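# Put the alphabet block in the toy box

## Task

Pick up the alphabet block and place it inside the daughter's toy box, where it must stay once the robot lets go.

## Robot and tools

ROBOT. There are two UR7e-style arms, left_arm and right_arm, each with a Robotiq 140 mm two-finger gripper and a wrist camera. The left gripper's fingers can fold at a hinge. Only the outer quarter of each pad, near the fingertip, grips like a rigid finger. A grip deeper toward the palm may wrap the part, hold it loosely or let it slip. Pressing the fingertips down onto a surface can fold them quietly. The right gripper's fingers are rigid.

FRAMES. Scene frame: origin at table-top height midway between the nominal bases, +z up, +x out over the table, left_arm on the +y side. Image left and right do not match arm names. Measured bases: left_arm at (-0.043, +0.455, 0) m, right_arm at (-0.045, -0.498, 0) m, both with almost no yaw. Each arm reports its hand pose, velocities and Hand target in its own base frame. Fixed cameras and the table use the scene frame. Motion offsets use the axes of that arm's current Hand target. On the gripper, the fingers point along +z and open and close along y. end_effector_position is the point between the pads when closed. Fingertips reach about 33 mm past it at gaps up to 40 mm, and about 9 mm past it when fully open.

ROW LAYOUT. Every motion row has 18 numbers: left_arm dx, dy, dz, rx, ry, rz, left gripper position, force_limit, speed, then the same nine for right_arm and its gripper. Always send all 18, even if one arm stays put. The six pose numbers are offsets from the Hand target at the start of the action or move, not absolute poses. They are scaled so 1.0 is 0.6 m for dx..dz and 180 degrees for rx..rz, where (rx, ry, rz) is one rotation vector. To keep an arm where it is, send six zeros. Gripper numbers are absolute commands in [-1, 1]. position: +1 is open (140 mm), about -0.8 is where the pads touch, and -1 closes until blocked. force_limit: -1 gives about 14 N, 0 about 40 N, +1 about 58 N at slow speed. speed: -1 is about 30 mm/s, 0 about 140, +1 about 250, and faster closing grips harder. Both start at +1. Repeat your last gripper numbers to leave a gripper unchanged, since a 0 is itself a command.

execute_actions(actions, cameras). actions is a list of actions. Each action is a list of up to 15 rows, one per 1/30 s step, and lasts 0.5 s. A short action holds its last row. All rows in an action count from the same starting Hand target. Images return only if actions is empty or cameras names them, e.g. ["all"].

move(target, speed, blend, stop_force, zero, blocking, cameras). target is one 18-number row or a list of up to 15 rows. Each row is an offset from the Hand target at the move's start, not from the previous row. speed is path top speed in m/s, 0.002 to 3.6, default 0.25; turning is capped at twice that in rad/s. blend, in metres, rounds corners between listed targets; 0 stops at each. stop_force, 3 to 120 N, ends an arm's path when its wrist sensor feels that much push against the motion. Use it with slow approaches to surfaces, and omit it when lifting away from contact. zero (default true) re-zeroes the sensor first. blocking=false returns early but cannot be combined with stop_force. Paths do not avoid obstacles. The result adds a "move:" line: done, off_target, moving, held or fault, plus limits such as paced or held.

OTHER TOOLS. wait(seconds 0 to 10) lets time pass. stop brakes a running move; the fingers keep going. zoom_image(camera, region [x0, y0, x1, y1], at most 504 by 504 px) enlarges part of the latest image. Cameras: cam_head_left, cam_head_right, cam_high, cam_low, cam_left_wrist, cam_right_wrist, all 896x504. zero_wrist_force(arm) re-zeroes one wrist sensor. read_manual returns licence texts only. finished_scene ends the scene permanently.

READING RESULTS. Hand target is the last commanded pose after clipping; the gripper may rest a little short of it. object_status: 0 moving, 1 blocked while opening, 2 blocked while closing (an object is likely gripped), 3 reached the command or the pads met (maybe empty). position_measured is in counts: 3 open, about 139 at 60 mm, 200 at 20 mm, 230 pads touching. Wrist force and torque use the gripper's own axes. Joint torques include the arm's own weight. "within noise" means the arm is still.

CAUTIONS. Each step, commanded orientation is clipped to within 32 degrees of the measured one, so large turns need several steps. Force on the arm near 150 N, or contact torque at a joint limit (wrist joints 24.9 N m), stops that arm for 10 s. Arms are stiff, so aiming even slightly beyond a firm contact can trigger this. A clearance check holds back commands that bring the arms close to each other, and collisions between the arms can fail the task. Keep paths away from an arm's own base. Near-straight arms and fast moves overshoot. Long stretches or constant pushing heat motors; over 85 °C brakes the arm for 30 to 60 s. Do not drop the block or let anything fall off the table. Set the block down gently inside the box and release it while it is still.

Each tool is called after ">>>" by a JSON object that holds its "method" and its "body", one argument or row to a line.

## Session

>>> {"method": "execute_actions", "body": {
  "actions": []
}}

Scene clock: 0.00 s.
left_arm: end_effector_position=(+0.8182, +0.0183, +0.3955) position_measured=3 object_status=3 end_effector_quat_wxyz=(+0.119, +0.682, -0.017, +0.722) | right_arm: end_effector_position=(+0.9577, +0.2951, +0.3781) position_measured=3 object_status=3 end_effector_quat_wxyz=(-0.437, +0.631, +0.125, +0.629)
Joint positions: left_arm=[-0.112 -1.049 1.762 -3.925 -1.647 2.998] | right_arm=[-0.079 -0.428 0.713 -3.697 -0.707 3.759]
Joint velocities: within noise
Joint torques (N m): no reading
Wrist force (N): no reading
Wrist torque (N m): no reading
Wrist force, peak (N): no reading
Hand target: left_arm +0.8182, +0.0183, +0.3955; +0.119, +0.682, -0.017, +0.722 | right_arm +0.9577, +0.2951, +0.3781; -0.437, +0.631, +0.125, +0.629
Tool commands: left_gripper/position=+1.0 left_gripper/force_limit=+1.0 left_gripper/speed=+1.0 right_gripper/position=+1.0 right_gripper/force_limit=+1.0 right_gripper/speed=+1.0

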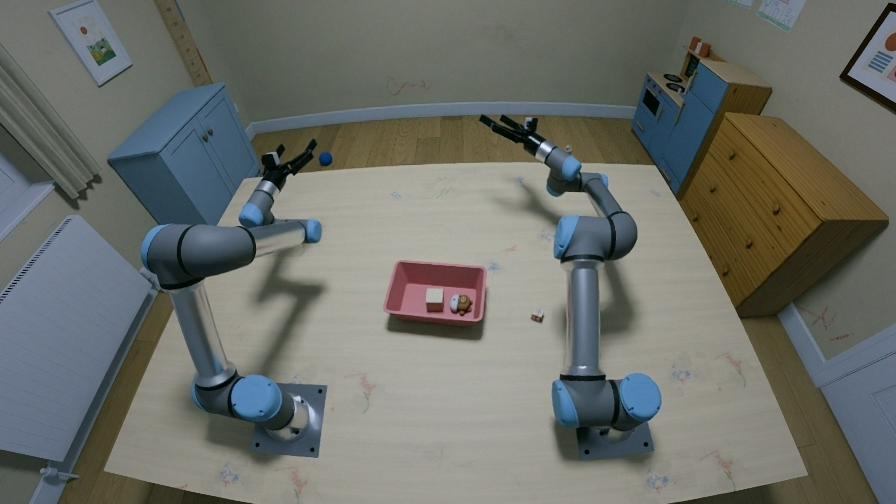

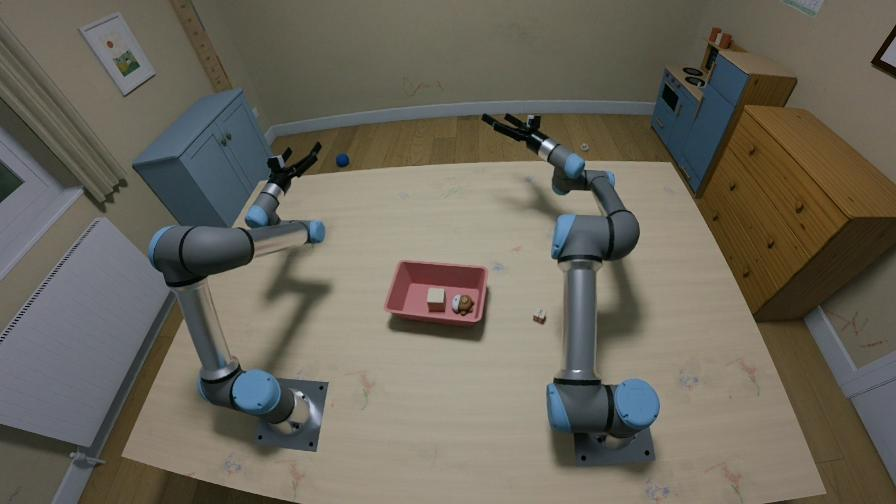

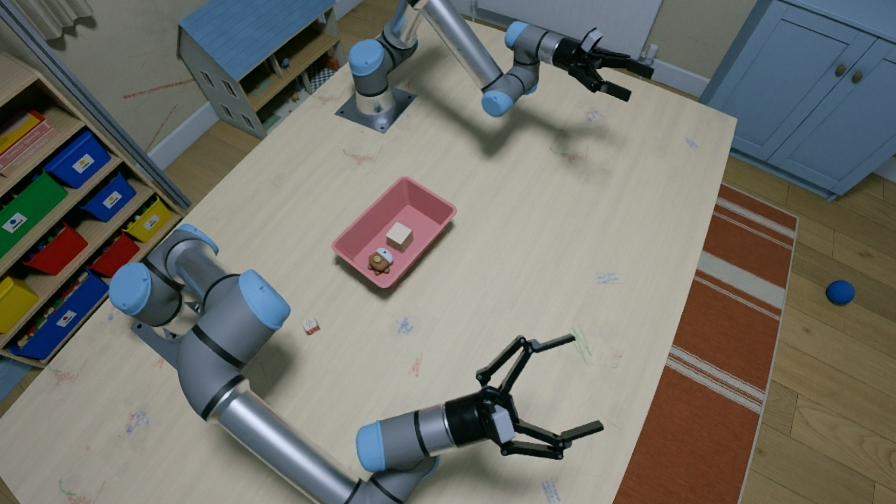

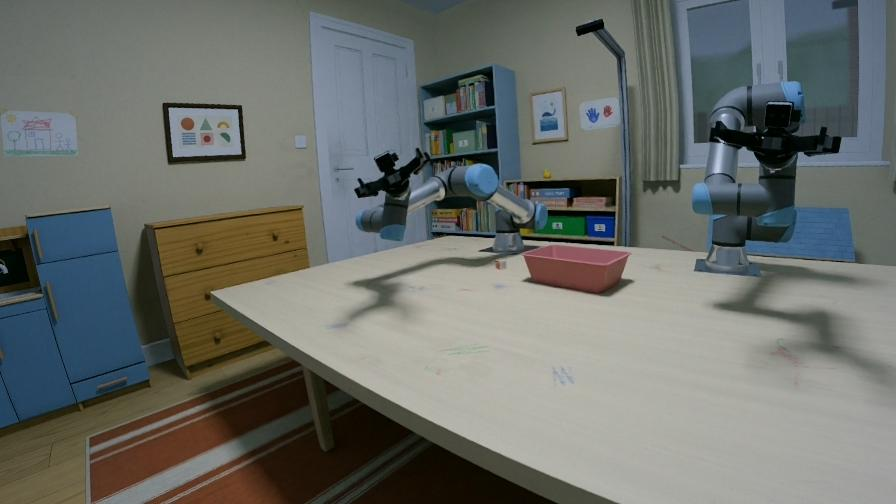

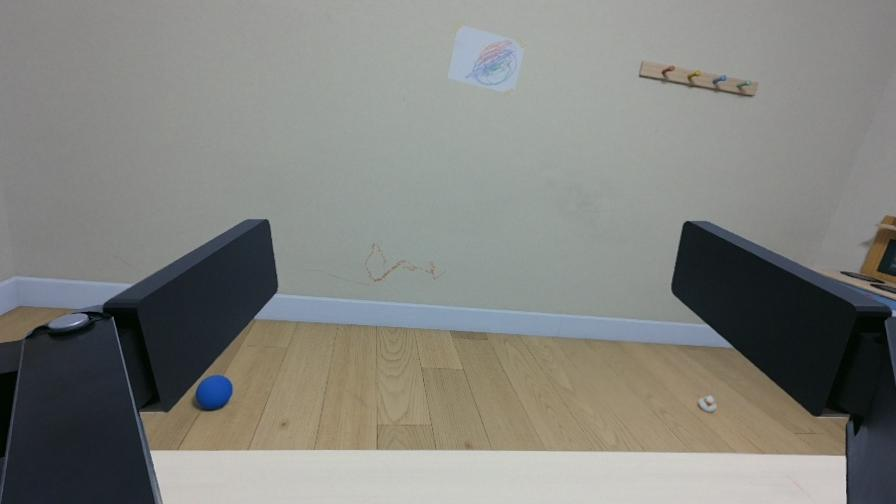

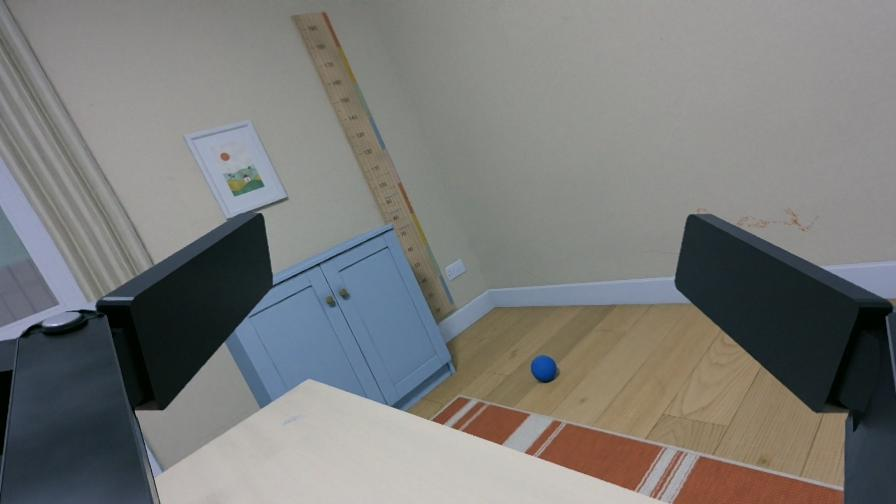

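>>> {"method": "zoom_image", "body": {
  "camera": "cam_head_left",
  "region": [500, 290, 580, 340]
}}

>>> {"method": "zoom_image", "body": {
  "camera": "cam_high",
  "region": [280, 160, 480, 350]
}}

>>> {"method": "zoom_image", "body": {
  "camera": "cam_head_left",
  "region": [370, 240, 510, 350]
}}

>>> {"method": "zoom_image", "body": {
  "camera": "cam_low",
  "region": [470, 220, 650, 310]
}}

Scaled by 6.300.

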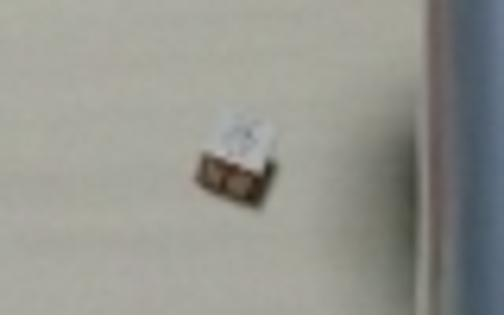

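Scaled by 2.520.

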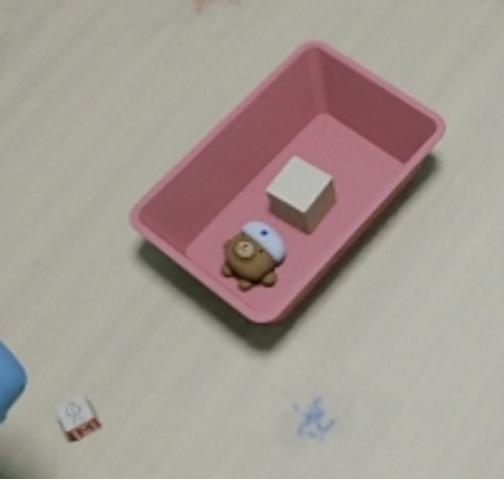

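Scaled by 3.600.

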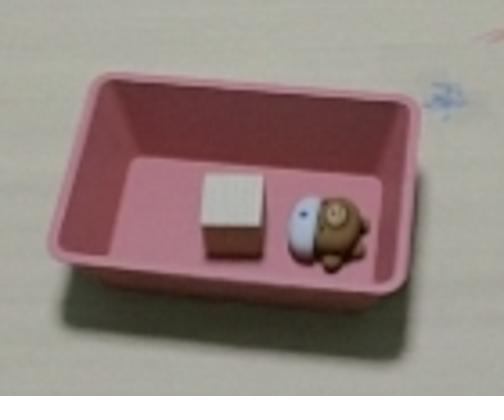

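Scaled by 2.800.

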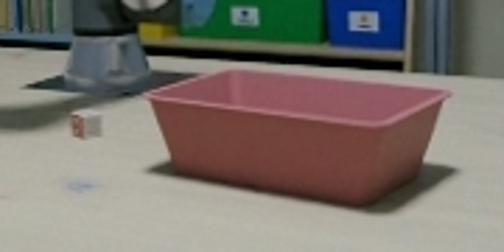

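>>> {"method": "move", "body": {
  "target": [0,0,0,0,0,0,1,1,1,-0.2702,-0.5293,-0.7413,-0.0712,-0.5567,-0.1322,0.0,1,1],
  "speed": 0.45,
  "cameras": ["cam_right_wrist","cam_head_left"]
}}

Scene clock: 42.03 s.
left_arm: end_effector_position=(+0.8182, +0.0183, +0.3955) position_measured=3 object_status=3 end_effector_quat_wxyz=(+0.119, +0.682, -0.017, +0.722) | right_arm: end_effector_position=(+0.3999, +0.2302, +0.2797) position_measured=129 object_status=3 end_effector_quat_wxyz=(+0.000, +0.887, +0.462, +0.000)
Joint positions: left_arm=[-0.112 -1.049 1.762 -3.925 -1.647 2.998] | right_arm=[0.23 -1.689 1.673 -1.555 -1.571 2.412]
Joint torques (N m): left_arm=[0.24 -43.22 -20.73 -1.95 -0.11 0] | right_arm=[-3.81 -13.99 -32.27 -3.06 -0.61 -0.96]
Wrist force (N): left_arm=[-0.2 -0.2 -0.1] | right_arm=[0.0 -2.5 4.2]
Wrist torque (N m): left_arm=[-0.03 0.03 0.00] | right_arm=[-0.56 -0.45 -0.10]
Wrist force, peak (N): left_arm=[-0.2 0.5 -0.4] | right_arm=[-0.4 -4.3 4.8]
Hand target: left_arm +0.8182, +0.0183, +0.3955; +0.119, +0.682, -0.017, +0.722 | right_arm +0.3999, +0.2301, +0.2797; +0.000, +0.887, +0.462, +0.000
Off the commanded pose: left_arm 0.000 m, 0 deg | right_arm 0.000 m, 0 deg.
move: done
Images, in order (width x height): cam_head_left 896x504, cam_right_wrist 896x504.

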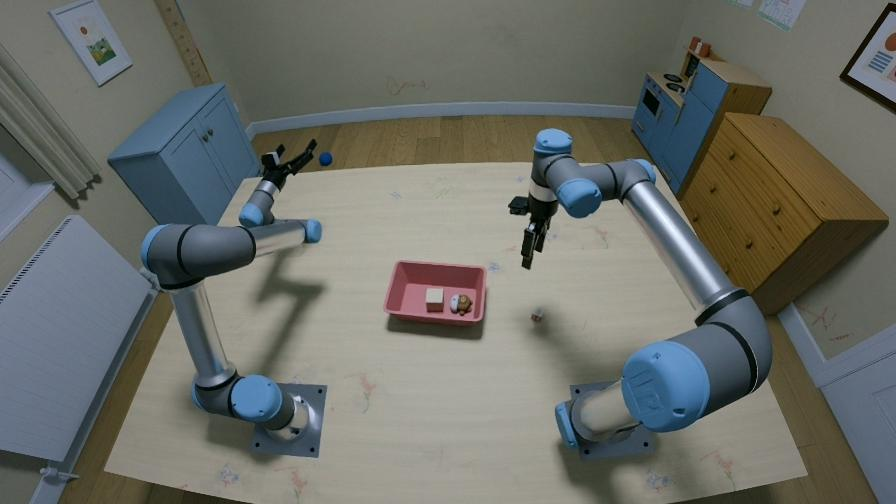

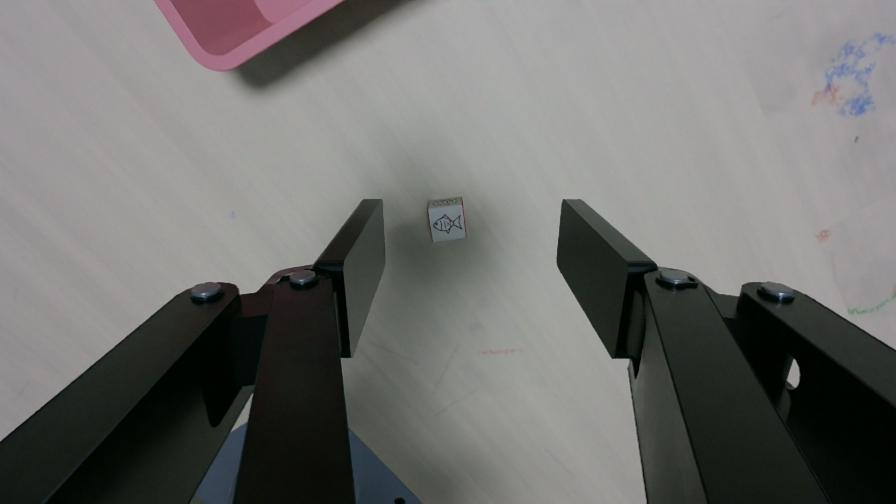

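>>> {"method": "zoom_image", "body": {
  "camera": "cam_right_wrist",
  "region": [417, 187, 477, 252]
}}

>>> {"method": "zoom_image", "body": {
  "camera": "cam_right_wrist",
  "region": [100, 0, 440, 120]
}}

Scaled by 7.754.

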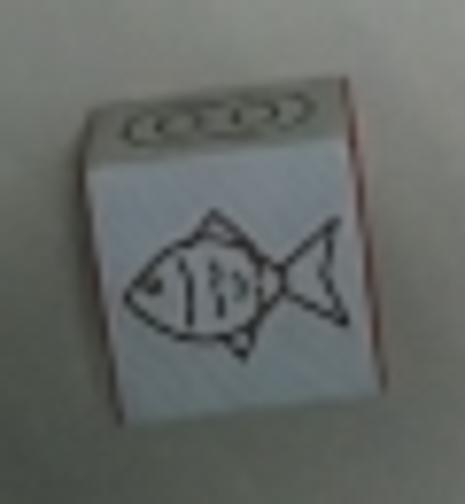

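Scaled by 1.482.

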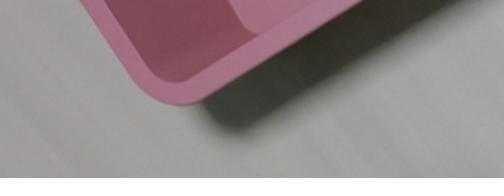

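>>> {"method": "move", "body": {
  "target": [0,0,0,0,0,0,1,1,1,-0.099,-0.0155,0.3412,0,0,-0.0383,0.0,1,1],
  "speed": 0.25,
  "cameras": ["cam_right_wrist","cam_low"]
}}

>>> {"method": "zoom_image", "body": {
  "camera": "cam_low",
  "region": [450, 200, 550, 290]
}}

Scene clock: 66.90 s.
left_arm: end_effector_position=(+0.8182, +0.0183, +0.3955) position_measured=3 object_status=3 end_effector_quat_wxyz=(+0.119, +0.682, -0.017, +0.722) | right_arm: end_effector_position=(+0.3583, +0.1866, +0.0750) position_measured=129 object_status=3 end_effector_quat_wxyz=(+0.000, +0.858, +0.514, +0.000)
Joint positions: left_arm=[-0.112 -1.049 1.762 -3.925 -1.647 2.998] | right_arm=[0.144 -1.706 2.233 -2.098 -1.571 2.206]
Joint torques (N m): left_arm=[-0.22 -43.82 -20.86 -2.12 -0.14 -0.07] | right_arm=[16.39 -22.79 -17.56 -4.83 0.97 0.52]
Wrist force (N): left_arm=[0.1 0.2 -0.1] | right_arm=[-0.1 -2.5 4.0]
Wrist torque (N m): left_arm=[0.04 -0.03 0.01] | right_arm=[-0.59 -0.44 -0.22]
Wrist force, peak (N): left_arm=[0.1 0.6 -0.1] | right_arm=[-1.1 -3.1 6.9]
Hand target: left_arm +0.8182, +0.0183, +0.3955; +0.119, +0.682, -0.017, +0.722 | right_arm +0.3583, +0.1867, +0.0750; +0.000, +0.858, +0.514, +0.000
Off the commanded pose: left_arm 0.000 m, 0 deg | right_arm 0.000 m, 0 deg.
move: done
Images, in order (width x height): cam_low 896x504, cam_right_wrist 896x504.

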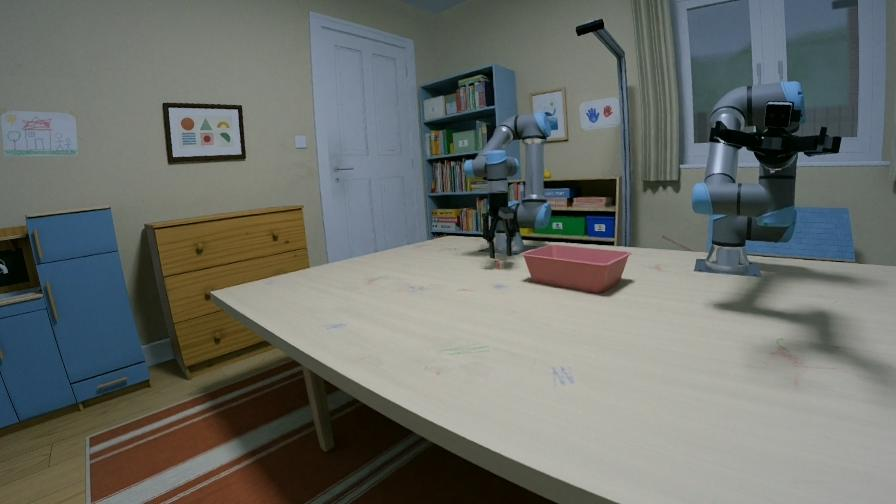

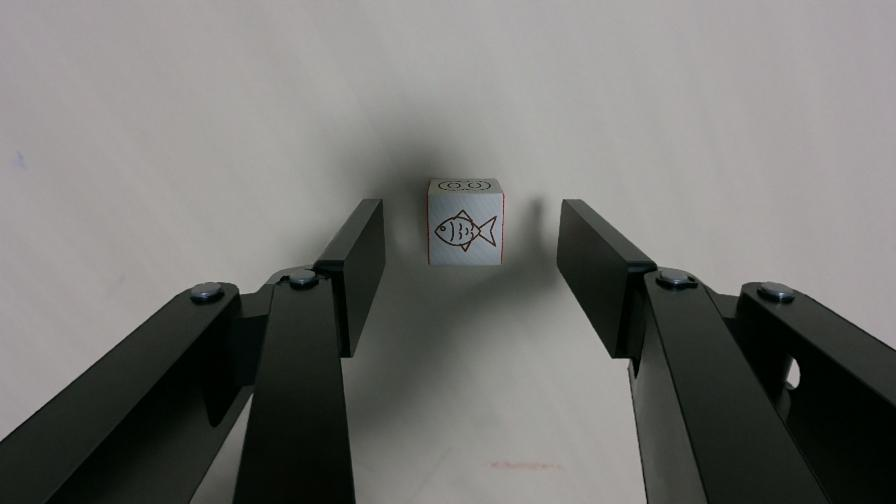

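Scaled by 5.040.

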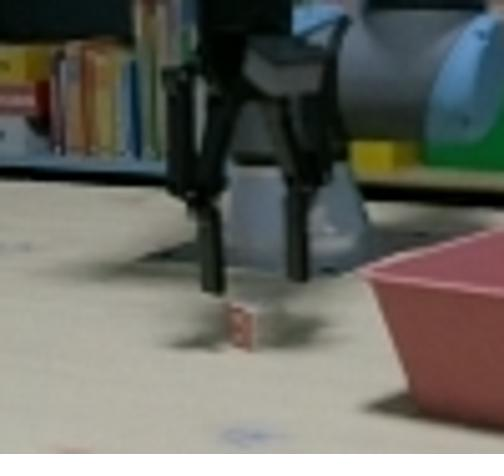

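>>> {"method": "move", "body": {
  "target": [0,0,0,0,0,0,1,1,1,0.001,-0.0033,0.0467,0,0,0,0.0,1,1],
  "speed": 0.07,
  "stop_force": 5,
  "cameras": ["cam_right_wrist"]
}}

Scene clock: 77.03 s.
left_arm: end_effector_position=(+0.8182, +0.0183, +0.3955) position_measured=3 object_status=3 end_effector_quat_wxyz=(+0.119, +0.682, -0.017, +0.722) | right_arm: end_effector_position=(+0.3568, +0.1882, +0.0470) position_measured=129 object_status=3 end_effector_quat_wxyz=(+0.000, +0.858, +0.514, +0.000)
Joint positions: left_arm=[-0.112 -1.049 1.762 -3.925 -1.647 2.998] | right_arm=[0.149 -1.661 2.28 -2.19 -1.571 2.211]
Joint torques (N m): left_arm=[-1.61 -45.58 -21.13 -2.21 -0.54 0.16] | right_arm=[-3.55 -25.63 -29.84 -3.59 -1.35 -1.35]
Wrist force (N): left_arm=[-0.2 0.1 -0.2] | right_arm=[0.0 -2.5 4.1]
Wrist torque (N m): left_arm=[0.03 0.03 0.00] | right_arm=[-0.59 -0.45 -0.23]
Wrist force, peak (N): left_arm=[-0.4 0.5 0.2] | right_arm=[-0.1 -2.7 5.2]
Hand target: left_arm +0.8182, +0.0183, +0.3955; +0.119, +0.682, -0.017, +0.722 | right_arm +0.3568, +0.1881, +0.0470; +0.000, +0.858, +0.514, +0.000
Off the commanded pose: left_arm 0.000 m, 0 deg | right_arm 0.000 m, 0 deg.
move: done
Images, in order (width x height): cam_right_wrist 896x504.

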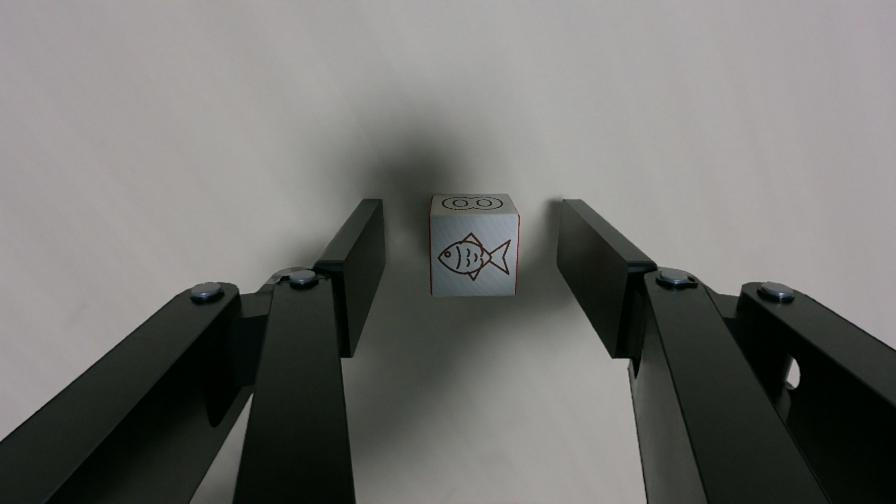

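>>> {"method": "move", "body": {
  "target": [
    [0,0,0,0,0,0,1,1,1,0,0,0,0,0,0,-1,-0.8,-1],
    [0,0,0,0,0,0,1,1,1,0,0,-0.04,0,0,0,-1,-0.8,-1]
  ],
  "speed": 0.1,
  "cameras": ["cam_right_wrist"]
}}

Scene clock: 82.40 s.
left_arm: end_effector_position=(+0.8182, +0.0183, +0.3955) position_measured=3 object_status=3 end_effector_quat_wxyz=(+0.119, +0.682, -0.017, +0.722) | right_arm: end_effector_position=(+0.3569, +0.1881, +0.0711) position_measured=183 object_status=2 end_effector_quat_wxyz=(+0.000, +0.858, +0.514, +0.000)
Joint positions: left_arm=[-0.112 -1.049 1.762 -3.925 -1.647 2.998] | right_arm=[0.149 -1.701 2.242 -2.111 -1.571 2.211]
Joint torques (N m): left_arm=[-0.29 -44.96 -20.73 -2.12 -0.3 -0.06] | right_arm=[5.13 -8.87 -15.64 -5.64 -1.73 1.47]
Wrist force (N): left_arm=[-0.1 0.4 -0.3] | right_arm=[0.1 -2.7 4.3]
Wrist torque (N m): left_arm=[0.08 0.03 0.00] | right_arm=[-0.62 -0.46 -0.22]
Wrist force, peak (N): left_arm=[-0.3 0.5 -0.4] | right_arm=[0.2 -2.6 5.3]
Hand target: left_arm +0.8182, +0.0183, +0.3955; +0.119, +0.682, -0.017, +0.722 | right_arm +0.3568, +0.1881, +0.0710; +0.000, +0.858, +0.514, +0.000
Off the commanded pose: left_arm 0.000 m, 0 deg | right_arm 0.000 m, 0 deg.
move: done
Images, in order (width x height): cam_right_wrist 896x504.

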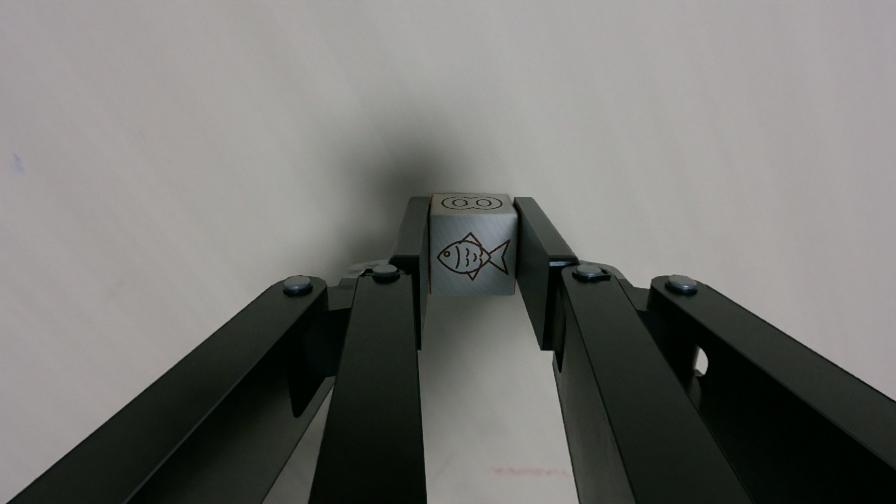

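>>> {"method": "move", "body": {
  "target": [
    [0,0,0,0,0,0,1,1,1,0,0,-0.22,0,0,0,-1,-0.8,-1],
    [0,0,0,0,0,0,1,1,1,0.641,-0.2327,-0.2817,0,0,-0.1561,-1,-0.8,-1]
  ],
  "speed": 0.3,
  "blend": 0.08,
  "cameras": ["cam_right_wrist","cam_head_left","cam_high"]
}}

Scene clock: 88.57 s.
left_arm: end_effector_position=(+0.8182, +0.0183, +0.3955) position_measured=3 object_status=3 end_effector_quat_wxyz=(+0.119, +0.682, -0.017, +0.722) | right_arm: end_effector_position=(+0.4149, +0.5932, +0.2398) position_measured=183 object_status=2 end_effector_quat_wxyz=(+0.000, +0.707, +0.707, +0.000)
Joint positions: left_arm=[-0.112 -1.049 1.762 -3.925 -1.647 2.998] | right_arm=[0.776 -1.025 0.961 -1.506 -1.571 2.347]
Joint torques (N m): left_arm=[-0.42 -44.79 -20.75 -2.09 -0.41 -0.13] | right_arm=[-12.32 -45.01 -32.93 -4.56 -0.73 1.59]
Wrist force (N): left_arm=[0.0 -0.1 0.1] | right_arm=[0.3 -2.5 4.4]
Wrist torque (N m): left_arm=[-0.03 -0.01 0.01] | right_arm=[-0.56 -0.55 -0.19]
Wrist force, peak (N): left_arm=[-0.4 0.2 -0.5] | right_arm=[-0.2 -2.7 7.7]
Hand target: left_arm +0.8182, +0.0183, +0.3955; +0.119, +0.682, -0.017, +0.722 | right_arm +0.4150, +0.5932, +0.2398; +0.000, +0.707, +0.707, +0.000
Off the commanded pose: left_arm 0.000 m, 0 deg | right_arm 0.000 m, 0 deg.
move: done; blend cut to 0.066 m at target 1
Images, in order (width x height): cam_head_left 896x504, cam_high 896x504, cam_right_wrist 896x504.

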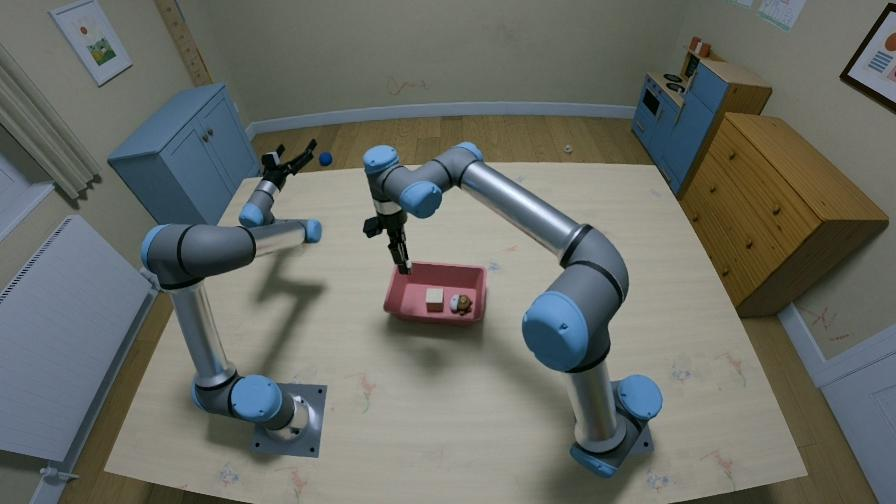

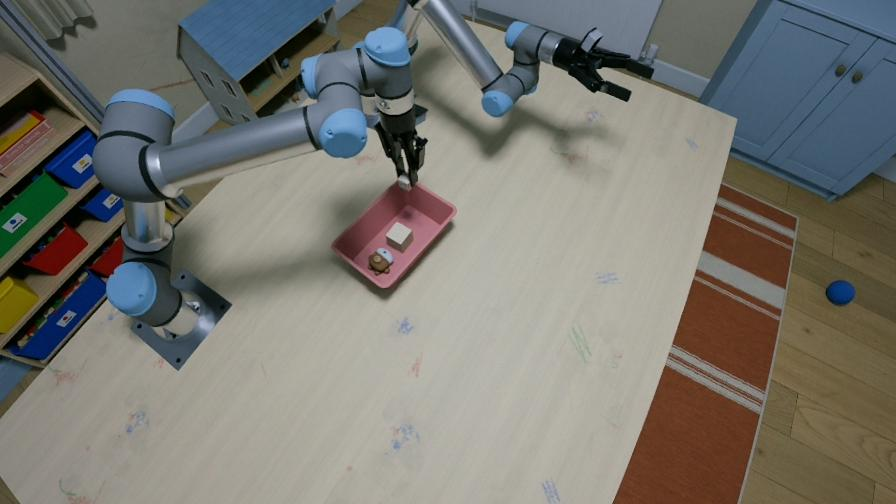

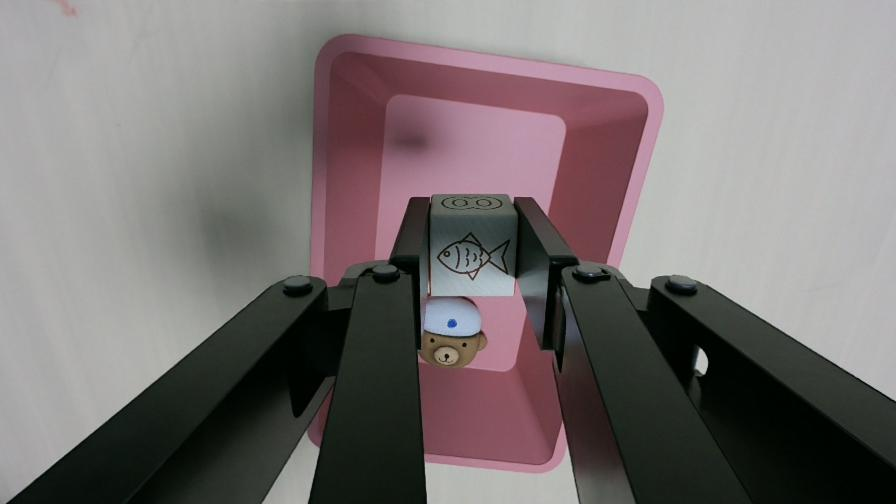

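>>> {"method": "move", "body": {
  "target": [0,0,0,0,0,0,1,1,1,0,0.01,0.25,0,0,0,-1,-0.8,-1],
  "speed": 0.25,
  "cameras": ["cam_right_wrist"]
}}

>>> {"method": "move", "body": {
  "target": [0,0,0,0,0,0,1,1,1,0,0,0.08,0,0,0,-1,-0.8,-1],
  "speed": 0.025,
  "stop_force": 4.5,
  "cameras": ["cam_right_wrist","cam_head_left","cam_high"]
}}

Scene clock: 102.73 s.
left_arm: end_effector_position=(+0.8182, +0.0183, +0.3955) position_measured=3 object_status=3 end_effector_quat_wxyz=(+0.119, +0.682, -0.017, +0.722) | right_arm: end_effector_position=(+0.4211, +0.5931, +0.0898) position_measured=183 object_status=2 end_effector_quat_wxyz=(+0.000, +0.707, +0.707, +0.000)
Joint positions: left_arm=[-0.112 -1.049 1.762 -3.925 -1.647 2.998] | right_arm=[0.769 -0.971 1.262 -1.861 -1.571 2.341]
Joint torques (N m): left_arm=[-0.4 -45.72 -21.15 -2.26 -0.67 -0.23] | right_arm=[-2.67 -55.61 -23.61 -4.17 2.33 0.31]
Wrist force (N): left_arm=[-0.1 0.5 -0.1] | right_arm=[0.2 -2.5 4.2]
Wrist torque (N m): left_arm=[0.10 0.02 0.00] | right_arm=[-0.54 -0.52 -0.10]
Wrist force, peak (N): left_arm=[-0.5 0.4 0.0] | right_arm=[0.2 -2.3 7.3]
Hand target: left_arm +0.8182, +0.0183, +0.3955; +0.119, +0.682, -0.017, +0.722 | right_arm +0.4210, +0.5932, +0.0898; +0.000, +0.707, +0.707, +0.000
Off the commanded pose: left_arm 0.000 m, 0 deg | right_arm 0.000 m, 0 deg.
move: done
Images, in order (width x height): cam_right_wrist 896x504.

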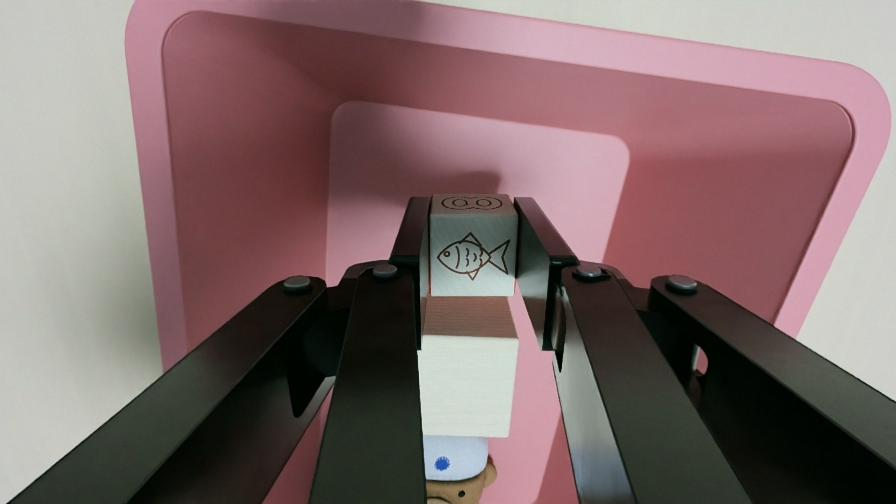

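Scene clock: 105.50 s.
left_arm: end_effector_position=(+0.8182, +0.0183, +0.3955) position_measured=3 object_status=3 end_effector_quat_wxyz=(+0.119, +0.682, -0.017, +0.722) | right_arm: end_effector_position=(+0.4210, +0.5931, +0.0504) position_measured=183 object_status=2 end_effector_quat_wxyz=(+0.000, +0.707, +0.707, +0.000)
Joint positions: left_arm=[-0.112 -1.049 1.762 -3.925 -1.647 2.998] | right_arm=[0.769 -0.94 1.316 -1.947 -1.571 2.341]
Joint torques (N m): left_arm=[0.12 -45.3 -21.58 -2.28 -0.82 0] | right_arm=[9.77 -62.56 -33.04 -5.46 -0.23 0.41]
Wrist force (N): left_arm=[-0.4 0.3 0.0] | right_arm=[0.0 -2.5 4.4]
Wrist torque (N m): left_arm=[0.07 0.09 0.00] | right_arm=[-0.54 -0.49 -0.09]
Wrist force, peak (N): left_arm=[-0.5 0.6 -0.2] | right_arm=[-1.4 -4.1 -13.1]
Hand target: left_arm +0.8182, +0.0183, +0.3955; +0.119, +0.682, -0.017, +0.722 | right_arm +0.4210, +0.5931, +0.0504; +0.000, +0.707, +0.707, +0.000 (not the last commanded pose)
Off the commanded pose: left_arm 0.000 m, 0 deg | right_arm 0.009 m, 0 deg.
move: contact (right_arm)
Images, in order (width x height): cam_head_left 896x504, cam_high 896x504, cam_right_wrist 896x504.

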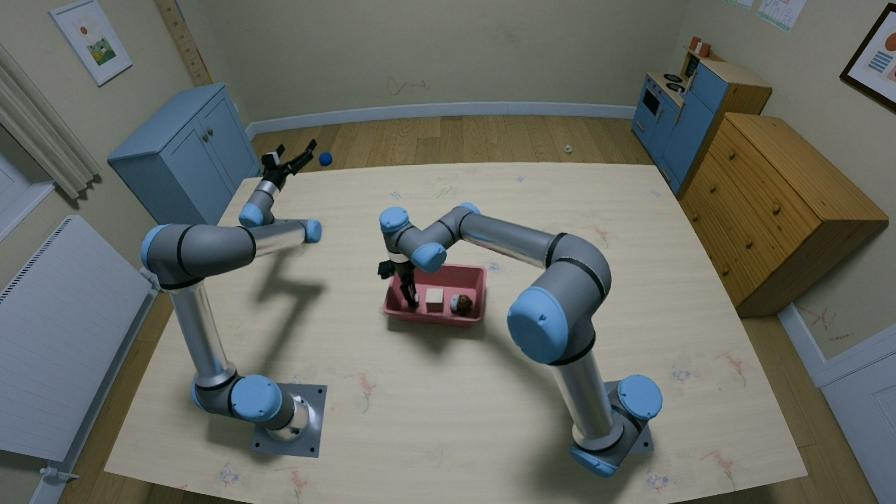

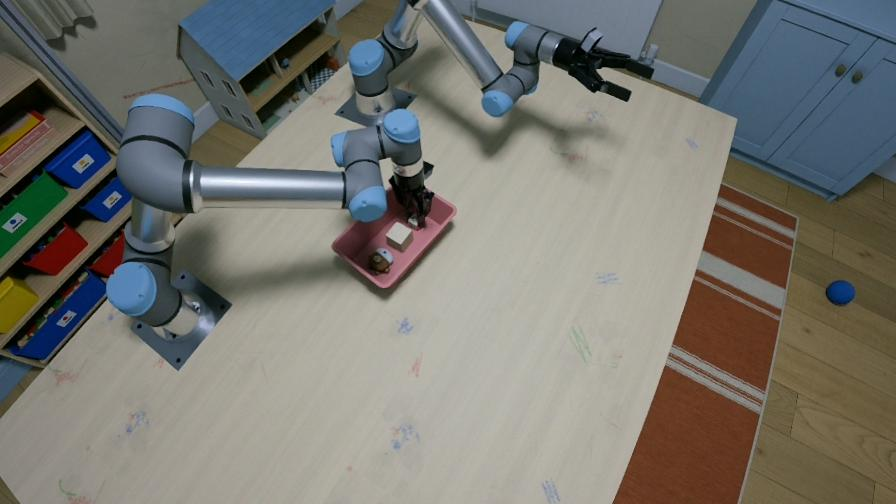

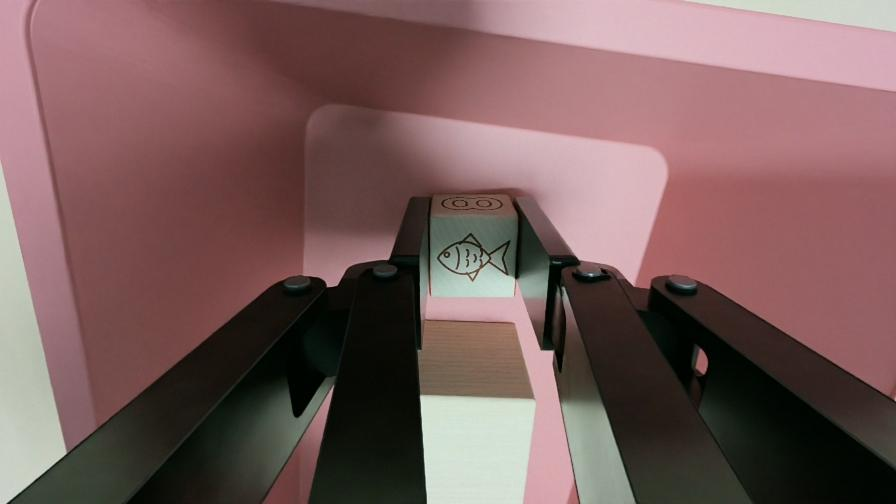

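>>> {"method": "move", "body": {
  "target": [
    [0,0,0,0,0,0,1,1,1,0,0,0,0,0,0,-0.1,-0.8,-1],
    [0,0,0,0,0,0,1,1,1,0,0,-0.2,0,0,0,-0.1,-0.8,-1]
  ],
  "speed": 0.2,
  "cameras": ["cam_right_wrist"]
}}

Scene clock: 110.03 s.
left_arm: end_effector_position=(+0.8182, +0.0183, +0.3955) position_measured=3 object_status=3 end_effector_quat_wxyz=(+0.119, +0.682, -0.017, +0.722) | right_arm: end_effector_position=(+0.4210, +0.5932, +0.1703) position_measured=141 object_status=3 end_effector_quat_wxyz=(+0.000, +0.707, +0.707, +0.000)
Joint positions: left_arm=[-0.112 -1.049 1.762 -3.925 -1.647 2.998] | right_arm=[0.77 -1.011 1.117 -1.676 -1.571 2.341]
Joint torques (N m): left_arm=[-1.32 -45 -19.75 -2.22 -0.98 0.01] | right_arm=[10.99 -52.99 -29.39 -3.01 0.54 1.82]
Wrist force (N): left_arm=[-0.3 0.2 -0.1] | right_arm=[0.4 -2.4 4.2]
Wrist torque (N m): left_arm=[0.05 0.06 0.01] | right_arm=[-0.52 -0.55 -0.09]
Wrist force, peak (N): left_arm=[-0.2 0.2 -0.6] | right_arm=[0.3 -2.4 7.1]
Hand target: left_arm +0.8182, +0.0183, +0.3955; +0.119, +0.682, -0.017, +0.722 | right_arm +0.4210, +0.5932, +0.1704; +0.000, +0.707, +0.707, +0.000
Off the commanded pose: left_arm 0.000 m, 0 deg | right_arm 0.000 m, 0 deg.
move: done
Images, in order (width x height): cam_right_wrist 896x504.

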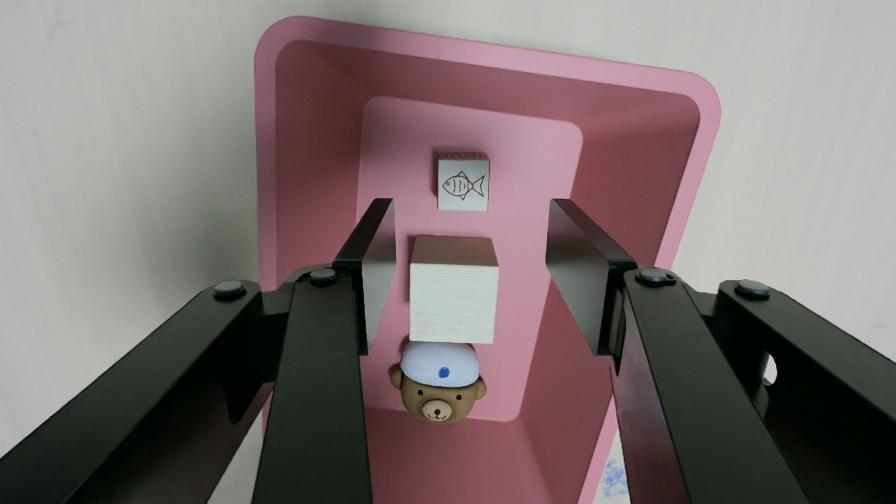

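>>> {"method": "finished_scene", "body": {

}}

The scene is finished: the task was done.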